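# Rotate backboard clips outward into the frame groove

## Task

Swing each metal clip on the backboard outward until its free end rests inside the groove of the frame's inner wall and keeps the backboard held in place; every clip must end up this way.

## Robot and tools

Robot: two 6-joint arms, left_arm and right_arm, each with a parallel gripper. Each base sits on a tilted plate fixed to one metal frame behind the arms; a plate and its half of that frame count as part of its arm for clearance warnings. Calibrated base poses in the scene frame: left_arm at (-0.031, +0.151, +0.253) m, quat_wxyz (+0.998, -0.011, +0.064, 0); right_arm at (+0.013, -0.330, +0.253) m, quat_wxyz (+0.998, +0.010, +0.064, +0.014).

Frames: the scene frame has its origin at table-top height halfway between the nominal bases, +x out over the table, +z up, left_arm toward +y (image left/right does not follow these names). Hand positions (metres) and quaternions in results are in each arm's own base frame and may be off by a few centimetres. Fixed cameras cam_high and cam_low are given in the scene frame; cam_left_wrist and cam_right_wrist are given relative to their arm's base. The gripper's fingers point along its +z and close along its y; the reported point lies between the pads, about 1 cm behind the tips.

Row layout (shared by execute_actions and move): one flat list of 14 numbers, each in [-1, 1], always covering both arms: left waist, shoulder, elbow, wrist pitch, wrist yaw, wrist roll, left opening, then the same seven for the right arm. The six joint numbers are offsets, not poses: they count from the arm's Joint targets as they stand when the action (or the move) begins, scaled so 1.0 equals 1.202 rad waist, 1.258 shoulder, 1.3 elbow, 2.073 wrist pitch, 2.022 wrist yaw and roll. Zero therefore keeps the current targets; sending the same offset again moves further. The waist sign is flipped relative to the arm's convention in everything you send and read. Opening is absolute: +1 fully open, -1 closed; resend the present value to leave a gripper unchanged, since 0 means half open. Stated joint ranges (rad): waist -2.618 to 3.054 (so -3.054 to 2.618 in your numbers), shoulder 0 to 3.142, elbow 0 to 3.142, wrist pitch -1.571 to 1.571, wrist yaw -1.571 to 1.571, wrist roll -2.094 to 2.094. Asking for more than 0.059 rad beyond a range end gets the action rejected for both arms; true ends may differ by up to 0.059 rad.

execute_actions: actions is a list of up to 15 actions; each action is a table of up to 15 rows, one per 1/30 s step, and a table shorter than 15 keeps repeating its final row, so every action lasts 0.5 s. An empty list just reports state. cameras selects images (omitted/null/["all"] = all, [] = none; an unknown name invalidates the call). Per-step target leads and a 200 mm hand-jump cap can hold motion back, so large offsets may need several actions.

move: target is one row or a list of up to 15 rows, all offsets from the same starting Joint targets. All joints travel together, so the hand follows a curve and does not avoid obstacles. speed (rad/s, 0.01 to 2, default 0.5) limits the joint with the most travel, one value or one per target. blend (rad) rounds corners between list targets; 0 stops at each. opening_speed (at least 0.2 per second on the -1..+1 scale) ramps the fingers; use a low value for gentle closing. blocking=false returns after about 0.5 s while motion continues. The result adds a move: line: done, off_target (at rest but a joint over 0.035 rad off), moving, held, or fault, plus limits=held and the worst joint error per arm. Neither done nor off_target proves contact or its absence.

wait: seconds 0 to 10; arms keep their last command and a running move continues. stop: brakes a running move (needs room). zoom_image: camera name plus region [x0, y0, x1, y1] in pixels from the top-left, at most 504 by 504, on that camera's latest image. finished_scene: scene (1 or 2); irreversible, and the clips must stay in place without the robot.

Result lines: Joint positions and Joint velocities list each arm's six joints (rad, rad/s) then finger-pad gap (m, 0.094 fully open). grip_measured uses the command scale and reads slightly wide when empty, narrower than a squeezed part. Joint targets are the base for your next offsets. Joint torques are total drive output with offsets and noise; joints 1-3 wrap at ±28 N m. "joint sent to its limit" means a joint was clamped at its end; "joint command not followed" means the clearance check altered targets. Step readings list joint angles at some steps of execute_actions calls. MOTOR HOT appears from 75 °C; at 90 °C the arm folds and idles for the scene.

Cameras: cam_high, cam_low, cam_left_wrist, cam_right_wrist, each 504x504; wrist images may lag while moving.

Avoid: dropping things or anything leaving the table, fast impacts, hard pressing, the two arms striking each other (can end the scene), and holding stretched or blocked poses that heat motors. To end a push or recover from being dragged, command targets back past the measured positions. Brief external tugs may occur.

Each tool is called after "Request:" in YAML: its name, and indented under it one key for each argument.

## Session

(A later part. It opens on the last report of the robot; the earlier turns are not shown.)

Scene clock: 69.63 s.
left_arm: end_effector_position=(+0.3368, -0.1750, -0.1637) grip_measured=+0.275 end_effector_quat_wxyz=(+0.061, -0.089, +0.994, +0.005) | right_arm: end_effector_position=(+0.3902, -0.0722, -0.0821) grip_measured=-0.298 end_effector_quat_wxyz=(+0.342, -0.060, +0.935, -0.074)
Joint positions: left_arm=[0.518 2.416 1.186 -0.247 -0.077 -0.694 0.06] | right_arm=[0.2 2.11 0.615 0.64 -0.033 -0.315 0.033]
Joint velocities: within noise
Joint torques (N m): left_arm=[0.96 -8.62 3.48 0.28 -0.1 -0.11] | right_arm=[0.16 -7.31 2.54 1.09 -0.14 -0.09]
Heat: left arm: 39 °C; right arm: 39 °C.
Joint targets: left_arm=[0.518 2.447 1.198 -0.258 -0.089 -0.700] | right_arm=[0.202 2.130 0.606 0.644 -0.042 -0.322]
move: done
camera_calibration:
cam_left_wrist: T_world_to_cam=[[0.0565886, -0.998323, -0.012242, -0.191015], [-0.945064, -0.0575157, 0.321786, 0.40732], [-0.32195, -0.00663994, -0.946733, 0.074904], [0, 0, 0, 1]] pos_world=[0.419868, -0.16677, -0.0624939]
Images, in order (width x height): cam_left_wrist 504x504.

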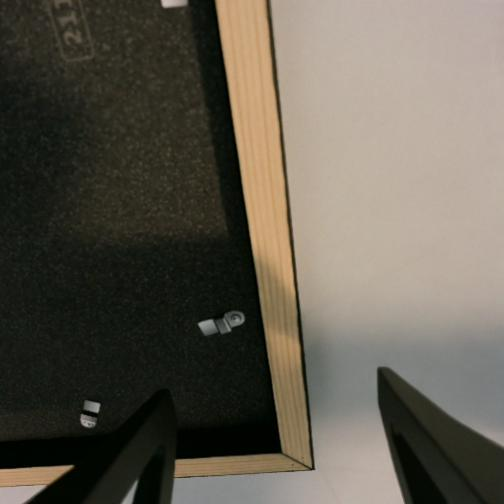

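Request:
move:
  target: [-0.01, 0.0755, 0.0377, 0.0333, 0, 0, 0.277, 0,0,0,0,0,0,-0.3]
  speed: 0.25
  cameras: ["cam_left_wrist"]

Request:
zoom_image:
  camera: "cam_left_wrist"
  region: [150, 280, 350, 480]

Scene clock: 73.70 s.
left_arm: end_effector_position=(+0.3419, -0.1756, -0.1902) grip_measured=+0.275 end_effector_quat_wxyz=(+0.060, -0.092, +0.994, +0.005) | right_arm: end_effector_position=(+0.3902, -0.0722, -0.0821) grip_measured=-0.298 end_effector_quat_wxyz=(+0.342, -0.060, +0.935, -0.074)
Joint positions: left_arm=[0.513 2.512 1.233 -0.198 -0.077 -0.695 0.06] | right_arm=[0.2 2.11 0.615 0.64 -0.033 -0.315 0.033]
Joint velocities: within noise
Joint torques (N m): left_arm=[0.39 -8.87 3.47 0.48 -0.09 -0.1] | right_arm=[0.14 -7.31 2.54 1.09 -0.14 -0.09]
Heat: left arm: 39 °C; right arm: 39 °C.
Joint targets: left_arm=[0.506 2.542 1.247 -0.189 -0.089 -0.700] | right_arm=[0.202 2.130 0.606 0.644 -0.042 -0.322]
move: done
camera_calibration:
cam_left_wrist: T_world_to_cam=[[0.0626587, -0.997951, -0.0129801, -0.194348], [-0.944272, -0.0634894, 0.322984, 0.419564], [-0.323147, -0.00798109, -0.946315, 0.0517612], [0, 0, 0, 1]] pos_world=[0.425087, -0.166898, -0.089053]
Images, in order (width x height): cam_left_wrist 504x504.

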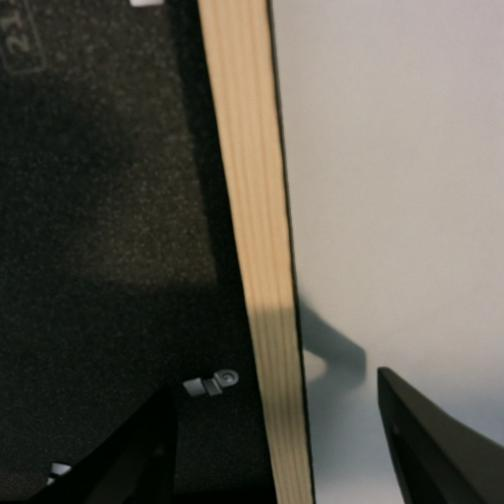

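Scaled by 2.520 from the camera's 504x504 image, which has a finer 720x720 frame.

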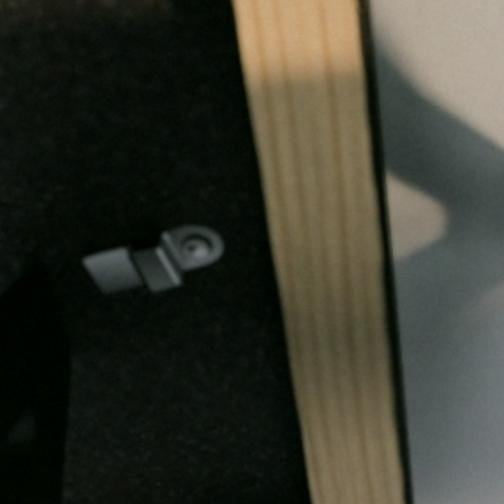

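Request:
move:
  target: [0, 0, 0, 0, 0, 0, -0.36, 0,0,0,0,0,0,-0.3]
  opening_speed: 0.3
  cameras: ["cam_left_wrist"]

Request:
zoom_image:
  camera: "cam_left_wrist"
  region: [150, 280, 350, 480]

Scene clock: 80.50 s.
left_arm: end_effector_position=(+0.3433, -0.1742, -0.1896) grip_measured=-0.358 end_effector_quat_wxyz=(+0.063, -0.094, +0.994, +0.010) | right_arm: end_effector_position=(+0.3902, -0.0722, -0.0821) grip_measured=-0.298 end_effector_quat_wxyz=(+0.342, -0.060, +0.935, -0.074)
Joint positions: left_arm=[0.513 2.512 1.236 -0.203 -0.088 -0.698 0.03] | right_arm=[0.2 2.11 0.615 0.64 -0.033 -0.315 0.033]
Joint velocities: left_arm=[0.046 0.012 -0.032 0.051 0.051 0.037 -0.001] | right_arm=[within noise]
Joint torques (N m): left_arm=[0.58 -8.92 3.22 0.53 -0.03 -0.05] | right_arm=[0.16 -7.3 2.55 1.09 -0.14 -0.09]
Heat: left arm: 39 °C; right arm: 39 °C.
Joint targets: left_arm=[0.506 2.542 1.247 -0.189 -0.089 -0.701] | right_arm=[0.202 2.130 0.606 0.644 -0.042 -0.322]
move: done
camera_calibration:
cam_left_wrist: T_world_to_cam=[[0.0671182, -0.9975, -0.0220929, -0.196217], [-0.945361, -0.0706592, 0.318277, 0.419001], [-0.319043, -0.000476464, -0.94774, 0.0524377], [0, 0, 0, 1]] pos_world=[0.426007, -0.166096, -0.0879963]
Images, in order (width x height): cam_left_wrist 504x504.

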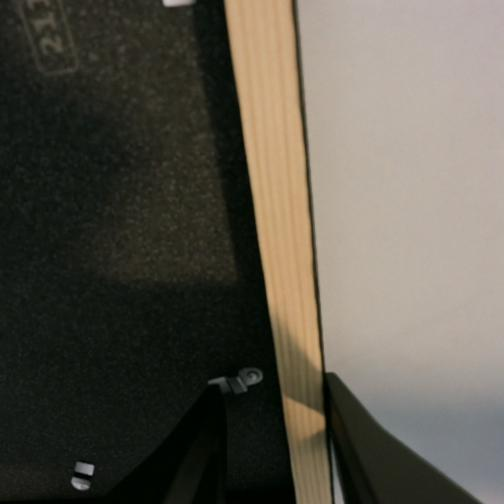

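Scaled by 2.520 from the camera's 504x504 image, which has a finer 720x720 frame.

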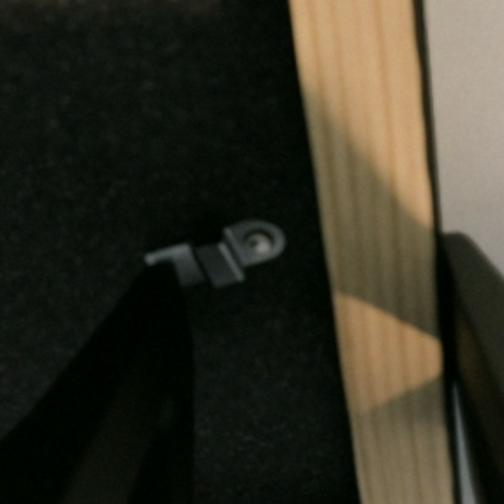

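Request:
move:
  target: [0, 0, 0, 0, 0, 0, -0.5, 0,0,0,0,0,0,-0.3]
  opening_speed: 0.3
  cameras: ["cam_left_wrist"]

Request:
zoom_image:
  camera: "cam_left_wrist"
  region: [150, 280, 350, 480]

Scene clock: 82.73 s.
left_arm: end_effector_position=(+0.3419, -0.1745, -0.1895) grip_measured=-0.496 end_effector_quat_wxyz=(+0.059, -0.103, +0.993, +0.009) | right_arm: end_effector_position=(+0.3902, -0.0722, -0.0821) grip_measured=-0.298 end_effector_quat_wxyz=(+0.342, -0.060, +0.935, -0.074)
Joint positions: left_arm=[0.513 2.512 1.239 -0.212 -0.082 -0.715 0.024] | right_arm=[0.2 2.11 0.615 0.64 -0.033 -0.315 0.033]
Joint velocities: within noise
Joint torques (N m): left_arm=[0.44 -8.75 3.14 0.63 -0.07 0.13] | right_arm=[0.17 -7.31 2.54 1.09 -0.14 -0.09]
Heat: left arm: 38 °C; right arm: 39 °C.
Joint targets: left_arm=[0.506 2.542 1.247 -0.189 -0.089 -0.701] | right_arm=[0.202 2.130 0.606 0.644 -0.042 -0.322]
move: done
camera_calibration:
cam_left_wrist: T_world_to_cam=[[0.0834354, -0.996334, -0.018878, -0.20123], [-0.941524, -0.0850231, 0.326044, 0.415233], [-0.326454, -0.00942951, -0.945166, 0.0534959], [0, 0, 0, 1]] pos_world=[0.425205, -0.164684, -0.0886202]
Images, in order (width x height): cam_left_wrist 504x504.

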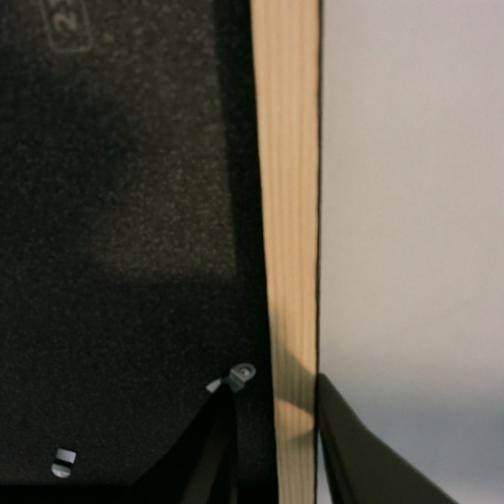

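Scaled by 2.520 from the camera's 504x504 image, which has a finer 720x720 frame.

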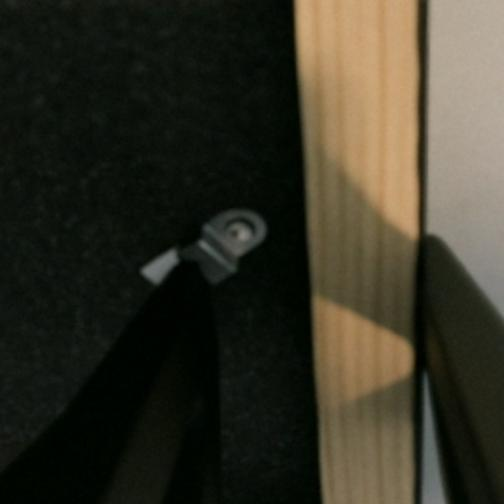

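Request:
move:
  target:
    - [0, -0.075, -0.035, -0.01, 0, -0.015, -0.5, 0,0,0,0,0,0,-0.3]
    - [0, -0.085, -0.035, -0.01, 0, -0.015, 0.277, 0,0,0,0,0,0,-0.3]
  speed: 0.2
  cameras: ["cam_left_wrist"]

Request:
zoom_image:
  camera: "cam_left_wrist"
  region: [150, 250, 350, 450]

Scene clock: 85.17 s.
left_arm: end_effector_position=(+0.3426, -0.1749, -0.1767) grip_measured=+0.275 end_effector_quat_wxyz=(+0.067, -0.108, +0.992, +0.003) | right_arm: end_effector_position=(+0.3902, -0.0722, -0.0821) grip_measured=-0.298 end_effector_quat_wxyz=(+0.342, -0.060, +0.935, -0.074)
Joint positions: left_arm=[0.513 2.464 1.208 -0.21 -0.082 -0.725 0.06] | right_arm=[0.2 2.11 0.615 0.64 -0.033 -0.315 0.033]
Joint velocities: within noise
Joint torques (N m): left_arm=[0.29 -13.7 1.94 0.43 -0.04 -0.06] | right_arm=[0.14 -7.31 2.54 1.09 -0.14 -0.09]
Heat: left arm: 39 °C; right arm: 39 °C.
Joint targets: left_arm=[0.506 2.435 1.201 -0.209 -0.089 -0.731] | right_arm=[0.202 2.130 0.606 0.644 -0.042 -0.322]
move: done
camera_calibration:
cam_left_wrist: T_world_to_cam=[[0.0938321, -0.995566, -0.00658347, -0.202732], [-0.946104, -0.0912252, 0.31075, 0.409509], [-0.309973, -0.0229297, -0.950469, 0.0569173], [0, 0, 0, 1]] pos_world=[0.424104, -0.16317, -0.0744916]
Images, in order (width x height): cam_left_wrist 504x504.

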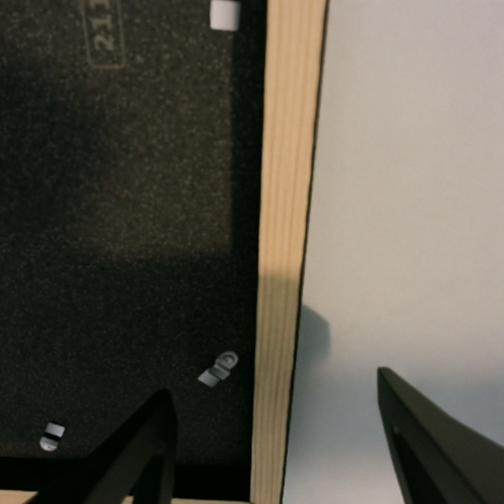

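Scaled by 2.520 from the camera's 504x504 image, which has a finer 720x720 frame.

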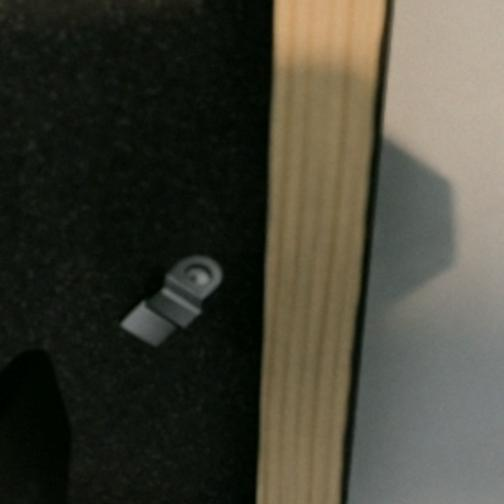

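Request:
move:
  target: [0.0158, 0.0792, 0.0085, 0.0188, 0, 0.0613, 0.277, 0,0,0,0,0,0,-0.3]
  speed: 0.25
  cameras: ["cam_left_wrist"]

Request:
zoom_image:
  camera: "cam_left_wrist"
  region: [150, 250, 350, 450]

Scene clock: 91.40 s.
left_arm: end_effector_position=(+0.3374, -0.1732, -0.1911) grip_measured=+0.275 end_effector_quat_wxyz=(+0.061, -0.051, +0.997, +0.010) | right_arm: end_effector_position=(+0.3902, -0.0722, -0.0821) grip_measured=-0.298 end_effector_quat_wxyz=(+0.342, -0.060, +0.935, -0.074)
Joint positions: left_arm=[0.516 2.506 1.208 -0.181 -0.082 -0.614 0.06] | right_arm=[0.2 2.11 0.615 0.64 -0.033 -0.315 0.033]
Joint velocities: within noise
Joint torques (N m): left_arm=[1.68 -8.81 2.51 0.49 -0.07 0.04] | right_arm=[0.14 -7.3 2.54 1.09 -0.14 -0.09]
Heat: left arm: 40 °C; right arm: 39 °C.
Joint targets: left_arm=[0.525 2.534 1.213 -0.170 -0.089 -0.607] | right_arm=[0.202 2.130 0.606 0.644 -0.042 -0.322]
move: done
camera_calibration:
cam_left_wrist: T_world_to_cam=[[-0.0193863, -0.99944, -0.0272763, -0.166995], [-0.946429, 0.00954909, 0.32277, 0.429094], [-0.322329, 0.0320724, -0.946084, 0.056124], [0, 0, 0, 1]] pos_world=[0.42096, -0.172799, -0.0899559]
Images, in order (width x height): cam_left_wrist 504x504.

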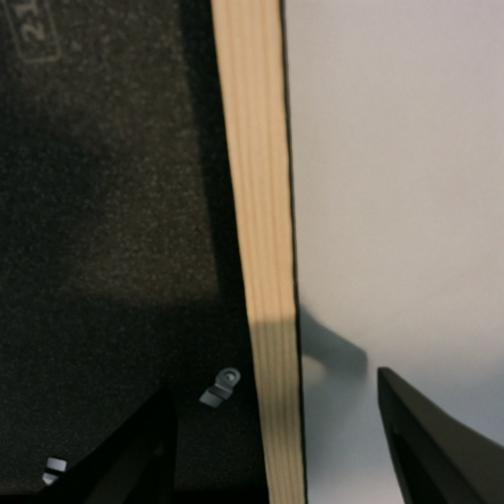

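Scaled by 2.520 from the camera's 504x504 image, which has a finer 720x720 frame.

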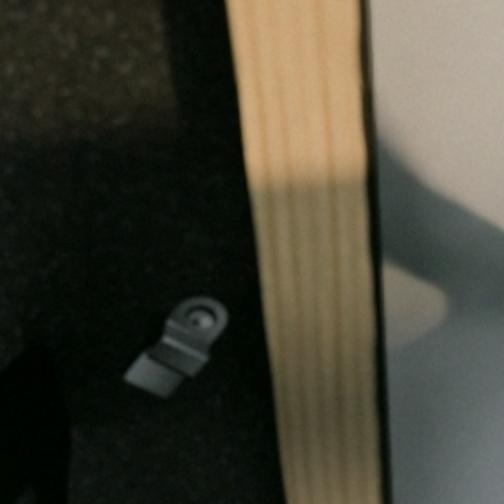

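Request:
move:
  target: [0.005, 0, 0, 0, 0, 0, 0.277, 0,0,0,0,0,0,-0.3]
  speed: 0.25
  cameras: ["cam_left_wrist"]

Request:
zoom_image:
  camera: "cam_left_wrist"
  region: [150, 250, 350, 450]

Scene clock: 93.67 s.
left_arm: end_effector_position=(+0.3365, -0.1755, -0.1911) grip_measured=+0.275 end_effector_quat_wxyz=(+0.061, -0.047, +0.997, +0.010) | right_arm: end_effector_position=(+0.3902, -0.0722, -0.0821) grip_measured=-0.298 end_effector_quat_wxyz=(+0.342, -0.060, +0.935, -0.074)
Joint positions: left_arm=[0.522 2.506 1.208 -0.18 -0.082 -0.613 0.06] | right_arm=[0.2 2.11 0.615 0.64 -0.033 -0.315 0.033]
Joint velocities: within noise
Joint torques (N m): left_arm=[1.57 -8.75 2.58 0.44 -0.06 0.06] | right_arm=[0.14 -7.31 2.54 1.09 -0.14 -0.09]
Heat: left arm: 40 °C; right arm: 39 °C.
Joint targets: left_arm=[0.531 2.534 1.213 -0.171 -0.089 -0.607] | right_arm=[0.202 2.130 0.606 0.644 -0.042 -0.322]
move: done
camera_calibration:
cam_left_wrist: T_world_to_cam=[[-0.0269849, -0.99927, -0.0270513, -0.166661], [-0.946533, 0.0168393, 0.322168, 0.429394], [-0.321477, 0.0342986, -0.946296, 0.0559653], [0, 0, 0, 1]] pos_world=[0.41993, -0.175689, -0.0898857]
Images, in order (width x height): cam_left_wrist 504x504.

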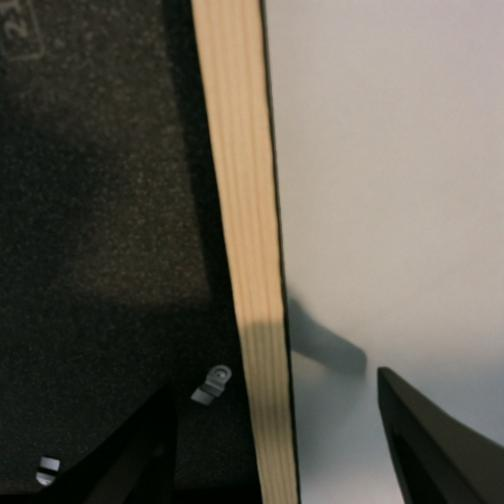

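Scaled by 2.520 from the camera's 504x504 image, which has a finer 720x720 frame.

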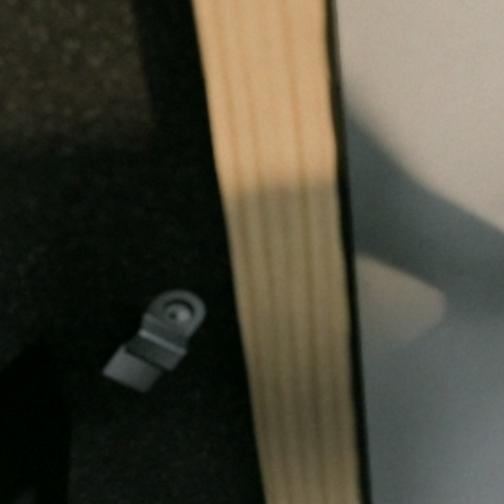

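Request:
move:
  target: [0, 0, 0, 0, 0, 0, -0.72, 0,0,0,0,0,0,-0.3]
  opening_speed: 0.3
  cameras: ["cam_left_wrist"]

Request:
zoom_image:
  camera: "cam_left_wrist"
  region: [190, 290, 350, 450]

Scene clock: 98.17 s.
left_arm: end_effector_position=(+0.3345, -0.1792, -0.1912) grip_measured=-0.717 end_effector_quat_wxyz=(+0.059, -0.043, +0.997, +0.006) | right_arm: end_effector_position=(+0.3902, -0.0722, -0.0821) grip_measured=-0.298 end_effector_quat_wxyz=(+0.342, -0.060, +0.935, -0.074)
Joint positions: left_arm=[0.529 2.506 1.208 -0.18 -0.074 -0.613 0.013] | right_arm=[0.2 2.11 0.615 0.64 -0.033 -0.315 0.033]
Joint velocities: within noise
Joint torques (N m): left_arm=[1.06 -8.77 2.5 0.53 -0.15 0.07] | right_arm=[0.14 -7.31 2.54 1.09 -0.14 -0.08]
Heat: left arm: 39 °C; right arm: 39 °C.
Joint targets: left_arm=[0.531 2.534 1.213 -0.170 -0.088 -0.607] | right_arm=[0.202 2.130 0.606 0.644 -0.042 -0.322]
move: done
camera_calibration:
cam_left_wrist: T_world_to_cam=[[-0.0350986, -0.999193, -0.0195176, -0.166319], [-0.945106, 0.0268374, 0.325659, 0.429636], [-0.324873, 0.0298764, -0.945286, 0.0559049], [0, 0, 0, 1]] pos_world=[0.418376, -0.179386, -0.0903151]
Images, in order (width x height): cam_left_wrist 504x504.

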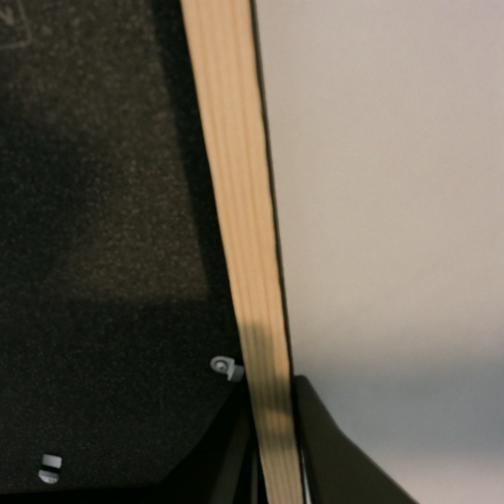

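Scaled by 3.150 from the camera's 504x504 image, which has a finer 720x720 frame.

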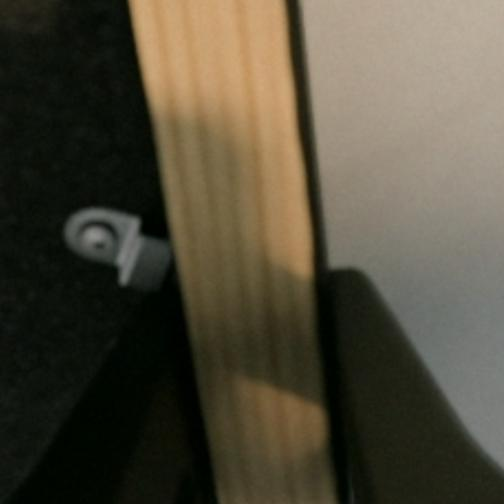

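Request:
move:
  target:
    - [0, -0.0509, -0.0177, -0.0072, 0, 0, -0.2, 0,0,0,0,0,0,-0.3]
    - [0, 0.0016, 0.0089, -0.0017, 0, 0, -0.2, 0,0,0,0,0,0,-0.3]
  speed: 0.2
  opening_speed: 1
  cameras: ["cam_left_wrist"]

Request:
zoom_image:
  camera: "cam_left_wrist"
  region: [150, 290, 350, 490]

Scene clock: 100.53 s.
left_arm: end_effector_position=(+0.3378, -0.1805, -0.1896) grip_measured=-0.202 end_effector_quat_wxyz=(+0.064, -0.044, +0.997, +0.005) | right_arm: end_effector_position=(+0.3902, -0.0722, -0.0821) grip_measured=-0.298 end_effector_quat_wxyz=(+0.342, -0.060, +0.935, -0.074)
Joint positions: left_arm=[0.529 2.504 1.214 -0.179 -0.077 -0.613 0.037] | right_arm=[0.2 2.11 0.615 0.64 -0.033 -0.315 0.033]
Joint velocities: within noise
Joint torques (N m): left_arm=[1.11 -8.54 3.17 0.47 -0.07 0.07] | right_arm=[0.16 -7.3 2.52 1.09 -0.14 -0.09]
Heat: left arm: 39 °C; right arm: 39 °C.
Joint targets: left_arm=[0.531 2.536 1.224 -0.174 -0.088 -0.607] | right_arm=[0.202 2.130 0.606 0.644 -0.042 -0.322]
move: done
camera_calibration:
cam_left_wrist: T_world_to_cam=[[-0.0350078, -0.999224, -0.0180765, -0.16725], [-0.948028, 0.0274795, 0.316997, 0.431752], [-0.316254, 0.0282344, -0.948254, 0.0547737], [0, 0, 0, 1]] pos_world=[0.42078, -0.180531, -0.0879478]
Images, in order (width x height): cam_left_wrist 504x504.

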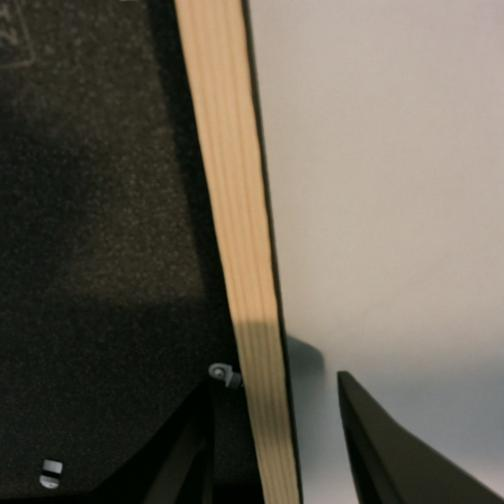

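Scaled by 2.520 from the camera's 504x504 image, which has a finer 720x720 frame.

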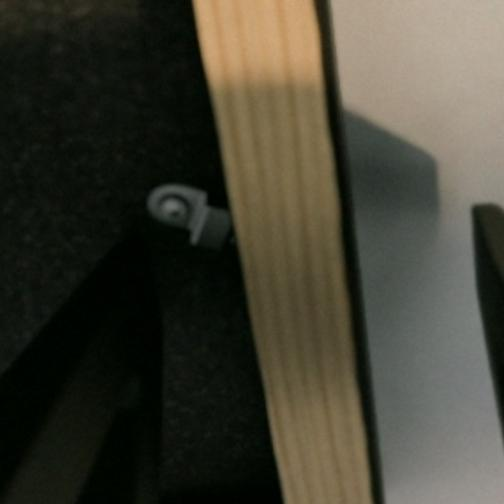

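Request:
move:
  target:
    - [0, -0.0509, -0.0177, -0.005, 0, 0, -0.2, 0,0,0,0,0,0,-0.3]
    - [0, 0.0045, 0.0077, -0.0005, 0, 0, -0.2, 0,0,0,0,0,0,-0.3]
  speed: 0.2
  cameras: ["cam_left_wrist"]

Request:
zoom_image:
  camera: "cam_left_wrist"
  region: [150, 290, 350, 490]

Scene clock: 102.93 s.
left_arm: end_effector_position=(+0.3400, -0.1817, -0.1900) grip_measured=-0.202 end_effector_quat_wxyz=(+0.065, -0.044, +0.997, +0.004) | right_arm: end_effector_position=(+0.3902, -0.0722, -0.0821) grip_measured=-0.298 end_effector_quat_wxyz=(+0.342, -0.060, +0.935, -0.074)
Joint positions: left_arm=[0.529 2.508 1.222 -0.179 -0.077 -0.613 0.037] | right_arm=[0.2 2.11 0.615 0.64 -0.033 -0.315 0.033]
Joint velocities: within noise
Joint torques (N m): left_arm=[1.16 -8.57 3.21 0.47 -0.08 0.02] | right_arm=[0.14 -7.3 2.54 1.09 -0.14 -0.08]
Heat: left arm: 39 °C; right arm: 39 °C.
Joint targets: left_arm=[0.531 2.542 1.234 -0.175 -0.089 -0.607] | right_arm=[0.202 2.130 0.606 0.644 -0.042 -0.322]
move: done
camera_calibration:
cam_left_wrist: T_world_to_cam=[[-0.0349078, -0.999253, -0.016601, -0.168138], [-0.949128, 0.027946, 0.313647, 0.433802], [-0.312949, 0.0267052, -0.949394, 0.0535112], [0, 0, 0, 1]] pos_world=[0.422611, -0.181565, -0.0880489]
Images, in order (width x height): cam_left_wrist 504x504.

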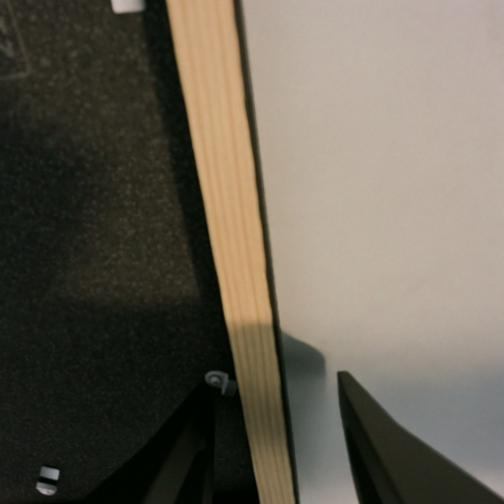

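Scaled by 2.520 from the camera's 504x504 image, which has a finer 720x720 frame.

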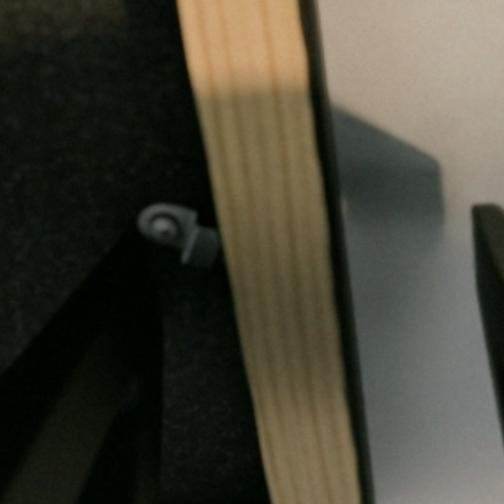

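Request:
move:
  target: [0, 0, 0, 0, 0, 0, -0.74, 0,0,0,0,0,0,-0.3]
  opening_speed: 0.3
  cameras: ["cam_left_wrist"]

Request:
zoom_image:
  camera: "cam_left_wrist"
  region: [190, 290, 350, 450]

Scene clock: 108.20 s.
left_arm: end_effector_position=(+0.3402, -0.1790, -0.1901) grip_measured=-0.721 end_effector_quat_wxyz=(+0.067, -0.043, +0.997, +0.011) | right_arm: end_effector_position=(+0.3902, -0.0722, -0.0821) grip_measured=-0.298 end_effector_quat_wxyz=(+0.342, -0.060, +0.935, -0.074)
Joint positions: left_arm=[0.529 2.509 1.222 -0.183 -0.091 -0.611 0.013] | right_arm=[0.2 2.11 0.615 0.64 -0.033 -0.315 0.033]
Joint velocities: within noise
Joint torques (N m): left_arm=[0.99 -8.46 3.17 0.48 0.04 0.02] | right_arm=[0.14 -7.31 2.54 1.09 -0.14 -0.09]
Heat: left arm: 39 °C; right arm: 39 °C.
Joint targets: left_arm=[0.531 2.542 1.234 -0.175 -0.088 -0.607] | right_arm=[0.202 2.130 0.606 0.644 -0.042 -0.322]
move: done
camera_calibration:
cam_left_wrist: T_world_to_cam=[[-0.0353161, -0.998888, -0.0312235, -0.167966], [-0.949921, 0.0238455, 0.311578, 0.433013], [-0.310487, 0.0406636, -0.949708, 0.0550341], [0, 0, 0, 1]] pos_world=[0.422484, -0.180342, -0.0878954]
Images, in order (width x height): cam_left_wrist 504x504.

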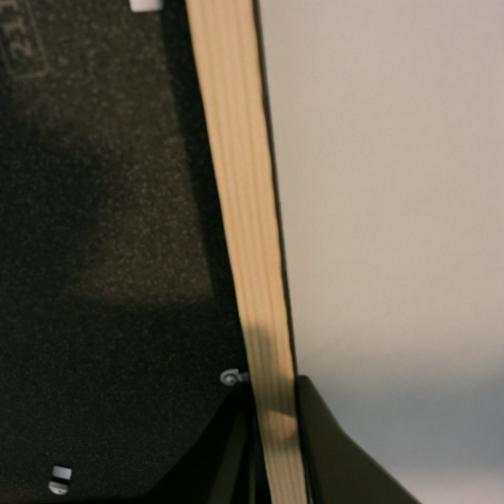

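Scaled by 3.150 from the camera's 504x504 image, which has a finer 720x720 frame.

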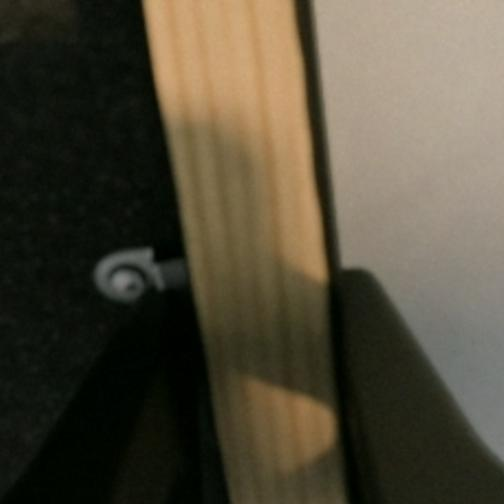

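Request:
move:
  target: [0, 0, 0, 0, 0, 0, -0.3, 0,0,0,0,0,0,-0.3]
  opening_speed: 0.6
  cameras: []

Request:
move:
  target: [0, -0.17, -0.045, -0.06, 0, 0, -0.2, 0,0,0,0,0,0,-0.3]
  speed: 0.35
  cameras: ["cam_left_wrist"]

Request:
zoom_image:
  camera: "cam_left_wrist"
  region: [190, 240, 310, 360]

Scene clock: 110.47 s.
left_arm: end_effector_position=(+0.3412, -0.1827, -0.1897) grip_measured=-0.302 end_effector_quat_wxyz=(+0.067, -0.042, +0.997, +0.002) | right_arm: end_effector_position=(+0.3902, -0.0722, -0.0821) grip_measured=-0.298 end_effector_quat_wxyz=(+0.342, -0.060, +0.935, -0.074)
Joint positions: left_arm=[0.529 2.509 1.225 -0.177 -0.076 -0.61 0.033] | right_arm=[0.2 2.11 0.615 0.64 -0.033 -0.315 0.033]
Joint velocities: within noise
Joint torques (N m): left_arm=[1.14 -8.5 2.93 0.42 -0.12 0.01] | right_arm=[0.16 -7.31 2.54 1.09 -0.14 -0.09]
Heat: left arm: 39 °C; right arm: 39 °C.
Joint targets: left_arm=[0.531 2.542 1.234 -0.175 -0.089 -0.607] | right_arm=[0.202 2.130 0.606 0.644 -0.042 -0.322]
move: done
No camera images: "cameras" was empty.

Scene clock: 111.73 s.
left_arm: end_effector_position=(+0.3403, -0.1819, -0.1420) grip_measured=-0.202 end_effector_quat_wxyz=(+0.069, -0.042, +0.997, +0.002) | right_arm: end_effector_position=(+0.3902, -0.0722, -0.0821) grip_measured=-0.298 end_effector_quat_wxyz=(+0.342, -0.060, +0.935, -0.074)
Joint positions: left_arm=[0.529 2.352 1.185 -0.288 -0.077 -0.61 0.037] | right_arm=[0.2 2.11 0.615 0.64 -0.033 -0.315 0.033]
Joint velocities: within noise
Joint torques (N m): left_arm=[1.03 -13.14 2.19 0.26 -0.11 0.02] | right_arm=[0.14 -7.31 2.54 1.09 -0.14 -0.09]
Heat: left arm: 40 °C; right arm: 39 °C.
Joint targets: left_arm=[0.531 2.328 1.176 -0.299 -0.088 -0.607] | right_arm=[0.202 2.130 0.606 0.644 -0.042 -0.322]
move: done
camera_calibration:
cam_left_wrist: T_world_to_cam=[[-0.0374368, -0.999219, -0.0126248, -0.166078], [-0.951489, 0.0317818, 0.306038, 0.41945], [-0.305398, 0.0234694, -0.951935, 0.0957055], [0, 0, 0, 1]] pos_world=[0.422112, -0.181525, -0.0393589]
Images, in order (width x height): cam_left_wrist 504x504.

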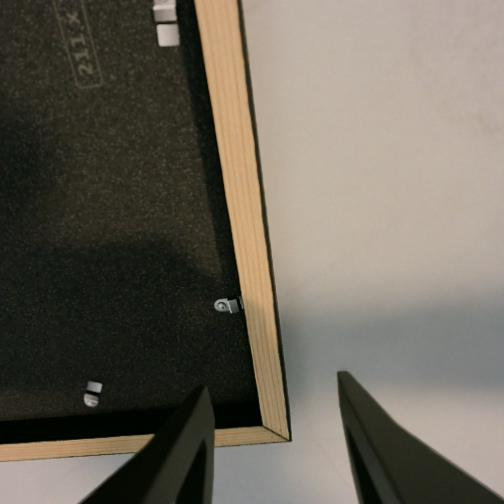

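Scaled by 4.200 from the camera's 504x504 image, which has a finer 720x720 frame.

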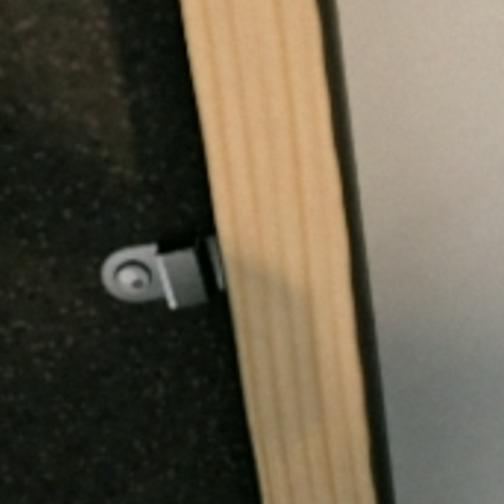

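Request:
move:
  target: [-0.1173, 0.2472, 0.4185, -0.1346, 0.0134, 0.0544, 0.0, 0,0,0,0,0,0,-0.3]
  speed: 0.5
  cameras: ["cam_left_wrist"]

Request:
zoom_image:
  camera: "cam_left_wrist"
  region: [150, 230, 350, 430]

Scene clock: 116.50 s.
left_arm: end_effector_position=(+0.4402, -0.1684, -0.1470) grip_measured=-0.002 end_effector_quat_wxyz=(+0.061, -0.057, +0.996, +0.008) | right_arm: end_effector_position=(+0.3902, -0.0722, -0.0821) grip_measured=-0.298 end_effector_quat_wxyz=(+0.342, -0.060, +0.935, -0.074)
Joint positions: left_arm=[0.393 2.602 1.702 -0.568 -0.068 -0.503 0.047] | right_arm=[0.2 2.11 0.615 0.64 -0.033 -0.315 0.033]
Joint velocities: within noise
Joint torques (N m): left_arm=[0.79 -10.41 5.81 0.23 0.05 0.01] | right_arm=[0.14 -7.31 2.54 1.09 -0.14 -0.09]
Heat: left arm: 40 °C; right arm: 39 °C.
Joint targets: left_arm=[0.390 2.639 1.720 -0.578 -0.062 -0.497] | right_arm=[0.202 2.130 0.606 0.644 -0.042 -0.322]
move: off_target (left_arm); left_arm: the shoulder is farthest, 0.037 rad from its target
camera_calibration:
cam_left_wrist: T_world_to_cam=[[-0.00854808, -0.999707, -0.0226633, -0.163178], [-0.946601, 0.000785047, 0.322407, 0.510623], [-0.322294, 0.0242091, -0.94633, 0.129448], [0, 0, 0, 1]] pos_world=[0.523681, -0.166665, -0.045826]
Images, in order (width x height): cam_left_wrist 504x504.

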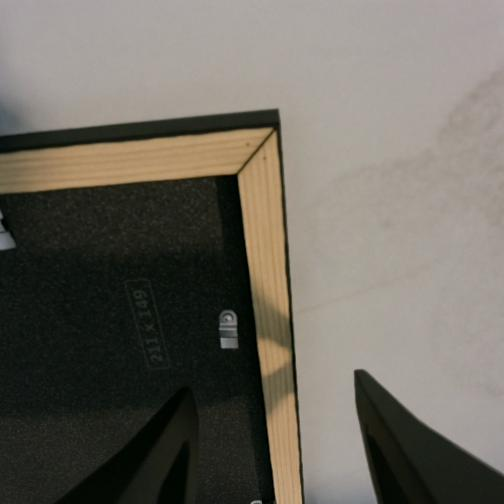

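Scaled by 2.520 from the camera's 504x504 image, which has a finer 720x720 frame.

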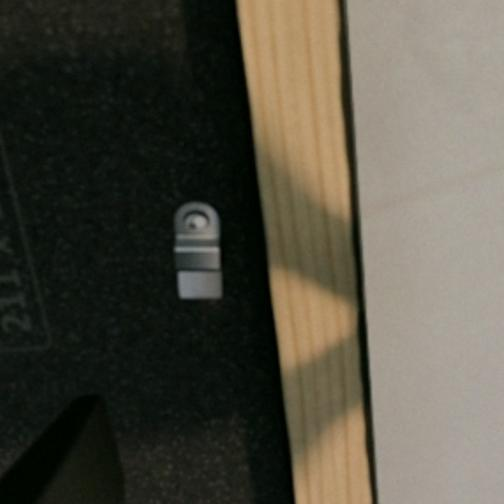

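Request:
move:
  target: [-0.005, 0.0612, 0.0331, 0.027, 0, 0, 0.0, 0,0,0,0,0,0,-0.3]
  speed: 0.25
  cameras: ["cam_left_wrist"]

Request:
zoom_image:
  camera: "cam_left_wrist"
  region: [150, 290, 350, 490]

Scene clock: 119.53 s.
left_arm: end_effector_position=(+0.4444, -0.1693, -0.1727) grip_measured=-0.002 end_effector_quat_wxyz=(+0.061, -0.057, +0.996, +0.008) | right_arm: end_effector_position=(+0.3902, -0.0722, -0.0821) grip_measured=-0.298 end_effector_quat_wxyz=(+0.342, -0.060, +0.935, -0.074)
Joint positions: left_arm=[0.391 2.682 1.746 -0.532 -0.067 -0.503 0.047] | right_arm=[0.2 2.11 0.615 0.64 -0.033 -0.315 0.033]
Joint velocities: within noise
Joint torques (N m): left_arm=[0.44 -11.1 5.55 0.46 0.07 0.05] | right_arm=[0.13 -7.31 2.54 1.09 -0.14 -0.08]
Heat: left arm: 40 °C; right arm: 39 °C.
Joint targets: left_arm=[0.384 2.716 1.763 -0.522 -0.062 -0.497] | right_arm=[0.202 2.130 0.606 0.644 -0.042 -0.322]
move: done
camera_calibration:
cam_left_wrist: T_world_to_cam=[[-0.00711262, -0.999729, -0.0221487, -0.165204], [-0.946391, -0.000423333, 0.323023, 0.522739], [-0.322945, 0.0232589, -0.946132, 0.106683], [0, 0, 0, 1]] pos_world=[0.527993, -0.167419, -0.0715795]
Images, in order (width x height): cam_left_wrist 504x504.

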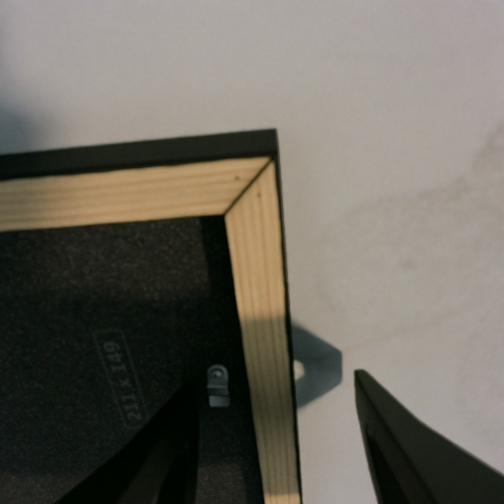

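Scaled by 2.520 from the camera's 504x504 image, which has a finer 720x720 frame.

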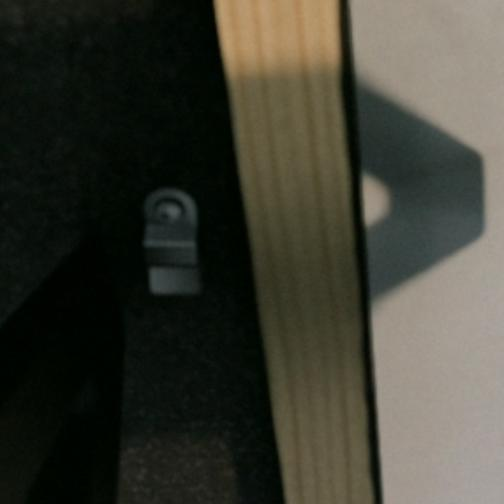

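Request:
move:
  target: [0, 0.0028, 0.0054, 0, 0, 0, 0.0, 0,0,0,0,0,0,-0.3]
  speed: 0.25
  cameras: ["cam_left_wrist"]

Request:
zoom_image:
  camera: "cam_left_wrist"
  region: [150, 290, 350, 490]

Scene clock: 122.03 s.
left_arm: end_effector_position=(+0.4474, -0.1705, -0.1712) grip_measured=-0.002 end_effector_quat_wxyz=(+0.064, -0.057, +0.996, +0.006) | right_arm: end_effector_position=(+0.3902, -0.0722, -0.0821) grip_measured=-0.298 end_effector_quat_wxyz=(+0.342, -0.060, +0.935, -0.074)
Joint positions: left_arm=[0.391 2.682 1.753 -0.531 -0.067 -0.503 0.047] | right_arm=[0.2 2.11 0.615 0.64 -0.033 -0.315 0.033]
Joint velocities: within noise
Joint torques (N m): left_arm=[0.32 -10.78 5.64 0.48 0.1 0.03] | right_arm=[0.14 -7.31 2.54 1.09 -0.14 -0.09]
Heat: left arm: 40 °C; right arm: 39 °C.
Joint targets: left_arm=[0.384 2.719 1.770 -0.522 -0.062 -0.497] | right_arm=[0.202 2.130 0.606 0.644 -0.042 -0.322]
move: off_target (left_arm); left_arm: the shoulder is farthest, 0.037 rad from its target
camera_calibration:
cam_left_wrist: T_world_to_cam=[[-0.00695297, -0.999795, -0.0190043, -0.165904], [-0.948869, 0.000598472, 0.31567, 0.525041], [-0.315594, 0.0202275, -0.948679, 0.104888], [0, 0, 0, 1]] pos_world=[0.530143, -0.168306, -0.0693874]
Images, in order (width x height): cam_left_wrist 504x504.

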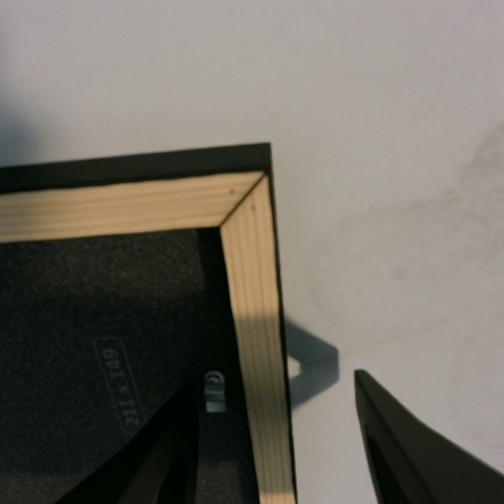

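Scaled by 2.520 from the camera's 504x504 image, which has a finer 720x720 frame.

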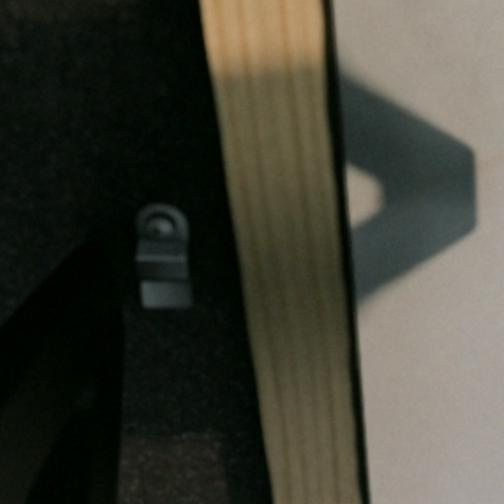

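Request:
move:
  target:
    - [0, -0.0509, -0.02, -0.006, 0, 0, 0.0, 0,0,0,0,0,0,-0.3]
    - [0, 0.0028, -0.0005, -0.001, 0, 0, 0.0, 0,0,0,0,0,0,-0.3]
  speed: 0.2
  cameras: ["cam_left_wrist"]

Request:
zoom_image:
  camera: "cam_left_wrist"
  region: [150, 290, 350, 490]

Scene clock: 124.20 s.
left_arm: end_effector_position=(+0.4474, -0.1705, -0.1712) grip_measured=-0.002 end_effector_quat_wxyz=(+0.064, -0.057, +0.996, +0.006) | right_arm: end_effector_position=(+0.3902, -0.0722, -0.0821) grip_measured=-0.298 end_effector_quat_wxyz=(+0.342, -0.060, +0.935, -0.074)
Joint positions: left_arm=[0.391 2.682 1.753 -0.531 -0.067 -0.503 0.047] | right_arm=[0.2 2.11 0.615 0.64 -0.033 -0.315 0.033]
Joint velocities: within noise
Joint torques (N m): left_arm=[0.51 -10.25 5.34 0.46 0.07 0.02] | right_arm=[0.14 -7.3 2.54 1.09 -0.14 -0.09]
Heat: left arm: 40 °C; right arm: 39 °C.
Joint targets: left_arm=[0.384 2.723 1.769 -0.525 -0.062 -0.497] | right_arm=[0.202 2.130 0.606 0.644 -0.042 -0.322]
move: off_target (left_arm); left_arm: the shoulder is farthest, 0.040 rad from its target
camera_calibration:
cam_left_wrist: T_world_to_cam=[[-0.00695297, -0.999795, -0.0190043, -0.165904], [-0.948869, 0.000598472, 0.31567, 0.525041], [-0.315594, 0.0202275, -0.948679, 0.104888], [0, 0, 0, 1]] pos_world=[0.530143, -0.168306, -0.0693874]
Images, in order (width x height): cam_left_wrist 504x504.

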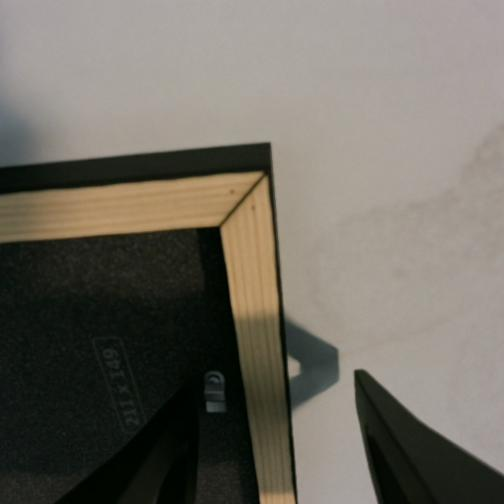

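Scaled by 2.520 from the camera's 504x504 image, which has a finer 720x720 frame.

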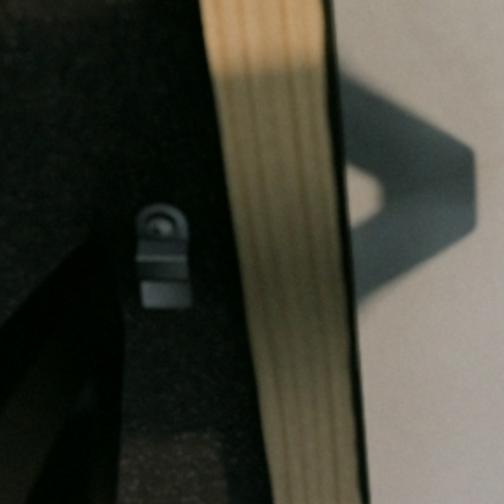

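Request:
move:
  target:
    - [0, -0.0875, -0.038, -0.010, 0, 0, 0.0, 0,0,0,0,0,0,-0.3]
    - [0, 0.0, 0, -0.0005, 0, 0, 0.0, 0,0,0,0,0,0,-0.3]
  speed: 0.2
  cameras: ["cam_left_wrist"]

Request:
zoom_image:
  camera: "cam_left_wrist"
  region: [150, 290, 350, 490]

Scene clock: 126.57 s.
left_arm: end_effector_position=(+0.4473, -0.1706, -0.1727) grip_measured=-0.002 end_effector_quat_wxyz=(+0.064, -0.057, +0.996, +0.006) | right_arm: end_effector_position=(+0.3903, -0.0722, -0.0820) grip_measured=-0.298 end_effector_quat_wxyz=(+0.343, -0.060, +0.935, -0.074)
Joint positions: left_arm=[0.391 2.687 1.755 -0.529 -0.066 -0.502 0.047] | right_arm=[0.2 2.11 0.615 0.64 -0.033 -0.315 0.033]
Joint velocities: within noise
Joint torques (N m): left_arm=[0.25 -10.78 5.3 0.43 0.03 0.01] | right_arm=[0.14 -7.3 2.54 1.09 -0.14 -0.09]
Heat: left arm: 40 °C; right arm: 39 °C.
Joint targets: left_arm=[0.384 2.723 1.769 -0.526 -0.062 -0.497] | right_arm=[0.202 2.130 0.606 0.645 -0.042 -0.322]
move: off_target (left_arm); left_arm: the shoulder is farthest, 0.036 rad from its target
camera_calibration:
cam_left_wrist: T_world_to_cam=[[-0.00739632, -0.99979, -0.0191299, -0.165775], [-0.948486, 0.000954796, 0.316818, 0.525496], [-0.316734, 0.0204877, -0.948293, 0.103982], [0, 0, 0, 1]] pos_world=[0.530134, -0.168373, -0.0710525]
Images, in order (width x height): cam_left_wrist 504x504.

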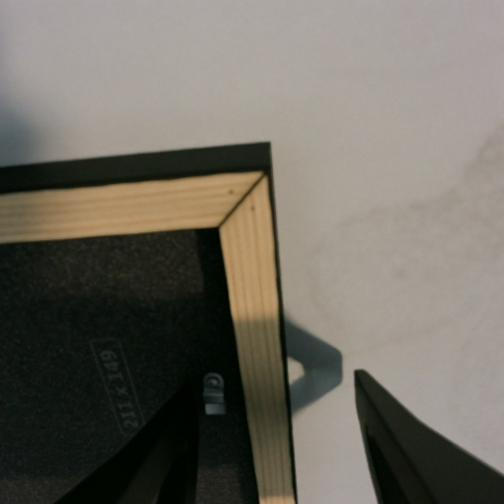

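Scaled by 2.520 from the camera's 504x504 image, which has a finer 720x720 frame.

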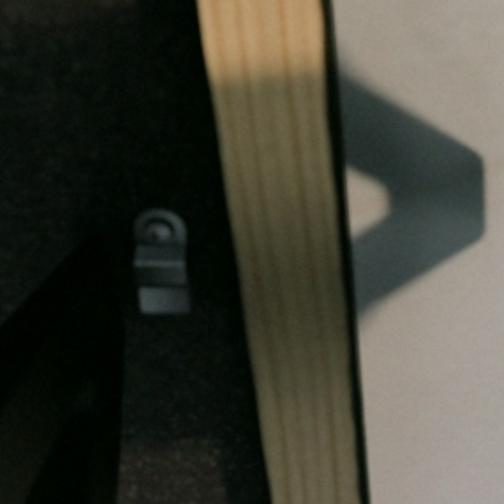

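Request:
move:
  target: [0, 0, 0, 0, 0, 0, -0.72, 0,0,0,0,0,0,-0.3]
  opening_speed: 0.3
  cameras: ["cam_left_wrist"]

Request:
zoom_image:
  camera: "cam_left_wrist"
  region: [190, 310, 350, 470]

Scene clock: 130.33 s.
left_arm: end_effector_position=(+0.4467, -0.1677, -0.1727) grip_measured=-0.715 end_effector_quat_wxyz=(+0.060, -0.059, +0.996, +0.007) | right_arm: end_effector_position=(+0.3903, -0.0722, -0.0820) grip_measured=-0.298 end_effector_quat_wxyz=(+0.343, -0.060, +0.935, -0.074)
Joint positions: left_arm=[0.385 2.687 1.757 -0.538 -0.065 -0.5 0.013] | right_arm=[0.2 2.11 0.615 0.64 -0.033 -0.315 0.033]
Joint velocities: within noise
Joint torques (N m): left_arm=[0.75 -10.69 5.18 0.51 0.03 0.04] | right_arm=[0.14 -7.31 2.54 1.09 -0.14 -0.09]
Heat: left arm: 40 °C; right arm: 39 °C.
Joint targets: left_arm=[0.384 2.723 1.769 -0.526 -0.062 -0.497] | right_arm=[0.202 2.130 0.606 0.645 -0.042 -0.322]
move: off_target (left_arm); left_arm: the shoulder is farthest, 0.036 rad from its target
camera_calibration:
cam_left_wrist: T_world_to_cam=[[-0.0042958, -0.999784, -0.0203556, -0.164547], [-0.946089, -0.00252944, 0.323897, 0.524477], [-0.323878, 0.0206496, -0.945873, 0.107455], [0, 0, 0, 1]] pos_world=[0.530297, -0.165403, -0.0715867]
Images, in order (width x height): cam_left_wrist 504x504.

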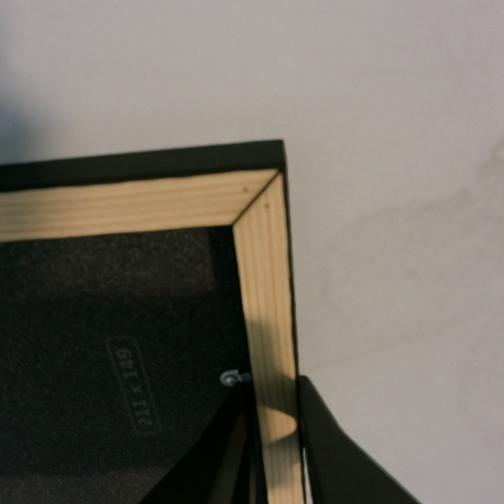

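Scaled by 3.150 from the camera's 504x504 image, which has a finer 720x720 frame.

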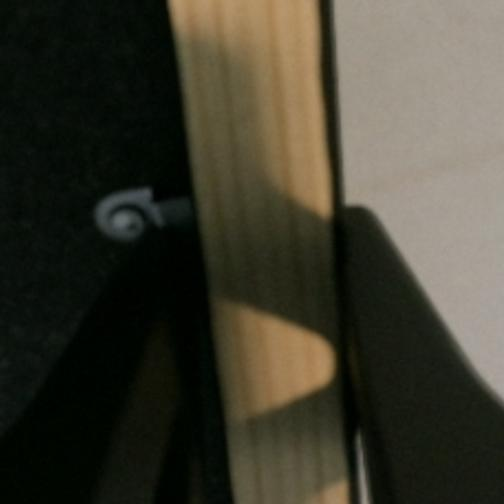

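Request:
move:
  target: [0, 0, 0, 0, 0, 0, -0.3, 0,0,0,0,0,0,-0.3]
  opening_speed: 0.6
  cameras: []

Request:
move:
  target: [0, -0.157, -0.0415, -0.0574, 0, 0, -0.2, 0,0,0,0,0,0,-0.3]
  speed: 0.35
  cameras: ["cam_left_wrist"]

Request:
zoom_image:
  camera: "cam_left_wrist"
  region: [190, 240, 310, 360]

Scene clock: 132.27 s.
left_arm: end_effector_position=(+0.4482, -0.1721, -0.1722) grip_measured=-0.302 end_effector_quat_wxyz=(+0.061, -0.058, +0.996, -0.004) | right_arm: end_effector_position=(+0.3903, -0.0722, -0.0820) grip_measured=-0.298 end_effector_quat_wxyz=(+0.343, -0.060, +0.935, -0.074)
Joint positions: left_arm=[0.385 2.687 1.759 -0.529 -0.045 -0.498 0.033] | right_arm=[0.2 2.11 0.615 0.64 -0.033 -0.315 0.033]
Joint velocities: within noise
Joint torques (N m): left_arm=[0.72 -10.82 5.07 0.48 -0.15 0] | right_arm=[0.14 -7.31 2.55 1.09 -0.14 -0.09]
Heat: left arm: 40 °C; right arm: 39 °C.
Joint targets: left_arm=[0.384 2.723 1.769 -0.525 -0.062 -0.497] | right_arm=[0.202 2.130 0.606 0.645 -0.042 -0.322]
move: off_target (left_arm); left_arm: the shoulder is farthest, 0.036 rad from its target
No camera images: "cameras" was empty.

Scene clock: 133.53 s.
left_arm: end_effector_position=(+0.4464, -0.1702, -0.1196) grip_measured=-0.202 end_effector_quat_wxyz=(+0.062, -0.058, +0.996, -0.001) | right_arm: end_effector_position=(+0.3903, -0.0722, -0.0820) grip_measured=-0.298 end_effector_quat_wxyz=(+0.343, -0.060, +0.935, -0.074)
Joint positions: left_arm=[0.385 2.55 1.727 -0.634 -0.051 -0.498 0.037] | right_arm=[0.2 2.11 0.615 0.64 -0.033 -0.315 0.033]
Joint velocities: within noise
Joint torques (N m): left_arm=[0.84 -15.82 3.63 0.27 -0.07 0.02] | right_arm=[0.14 -7.31 2.54 1.09 -0.14 -0.09]
Heat: left arm: 40 °C; right arm: 39 °C.
Joint targets: left_arm=[0.384 2.525 1.715 -0.644 -0.061 -0.497] | right_arm=[0.202 2.130 0.606 0.645 -0.042 -0.322]
move: done
camera_calibration:
cam_left_wrist: T_world_to_cam=[[-0.00718727, -0.999966, -0.0041139, -0.162726], [-0.947769, 0.00550009, 0.31891, 0.50855], [-0.318877, 0.00619112, -0.947776, 0.152734], [0, 0, 0, 1]] pos_world=[0.529521, -0.166463, -0.0180937]
Images, in order (width x height): cam_left_wrist 504x504.

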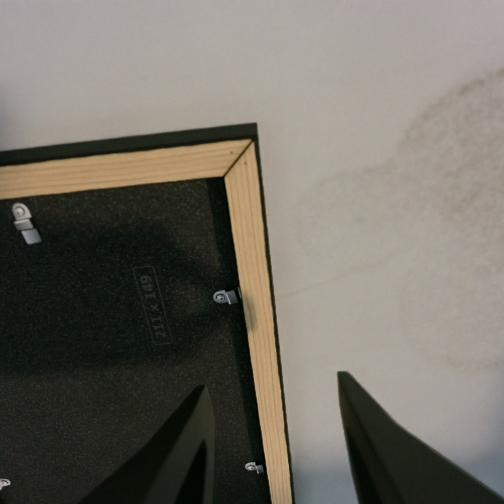

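Scaled by 4.200 from the camera's 504x504 image, which has a finer 720x720 frame.

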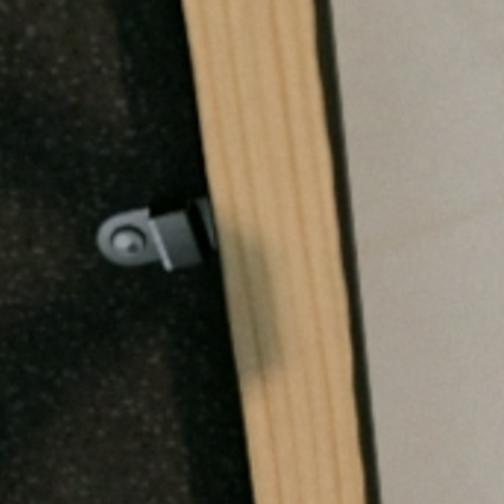

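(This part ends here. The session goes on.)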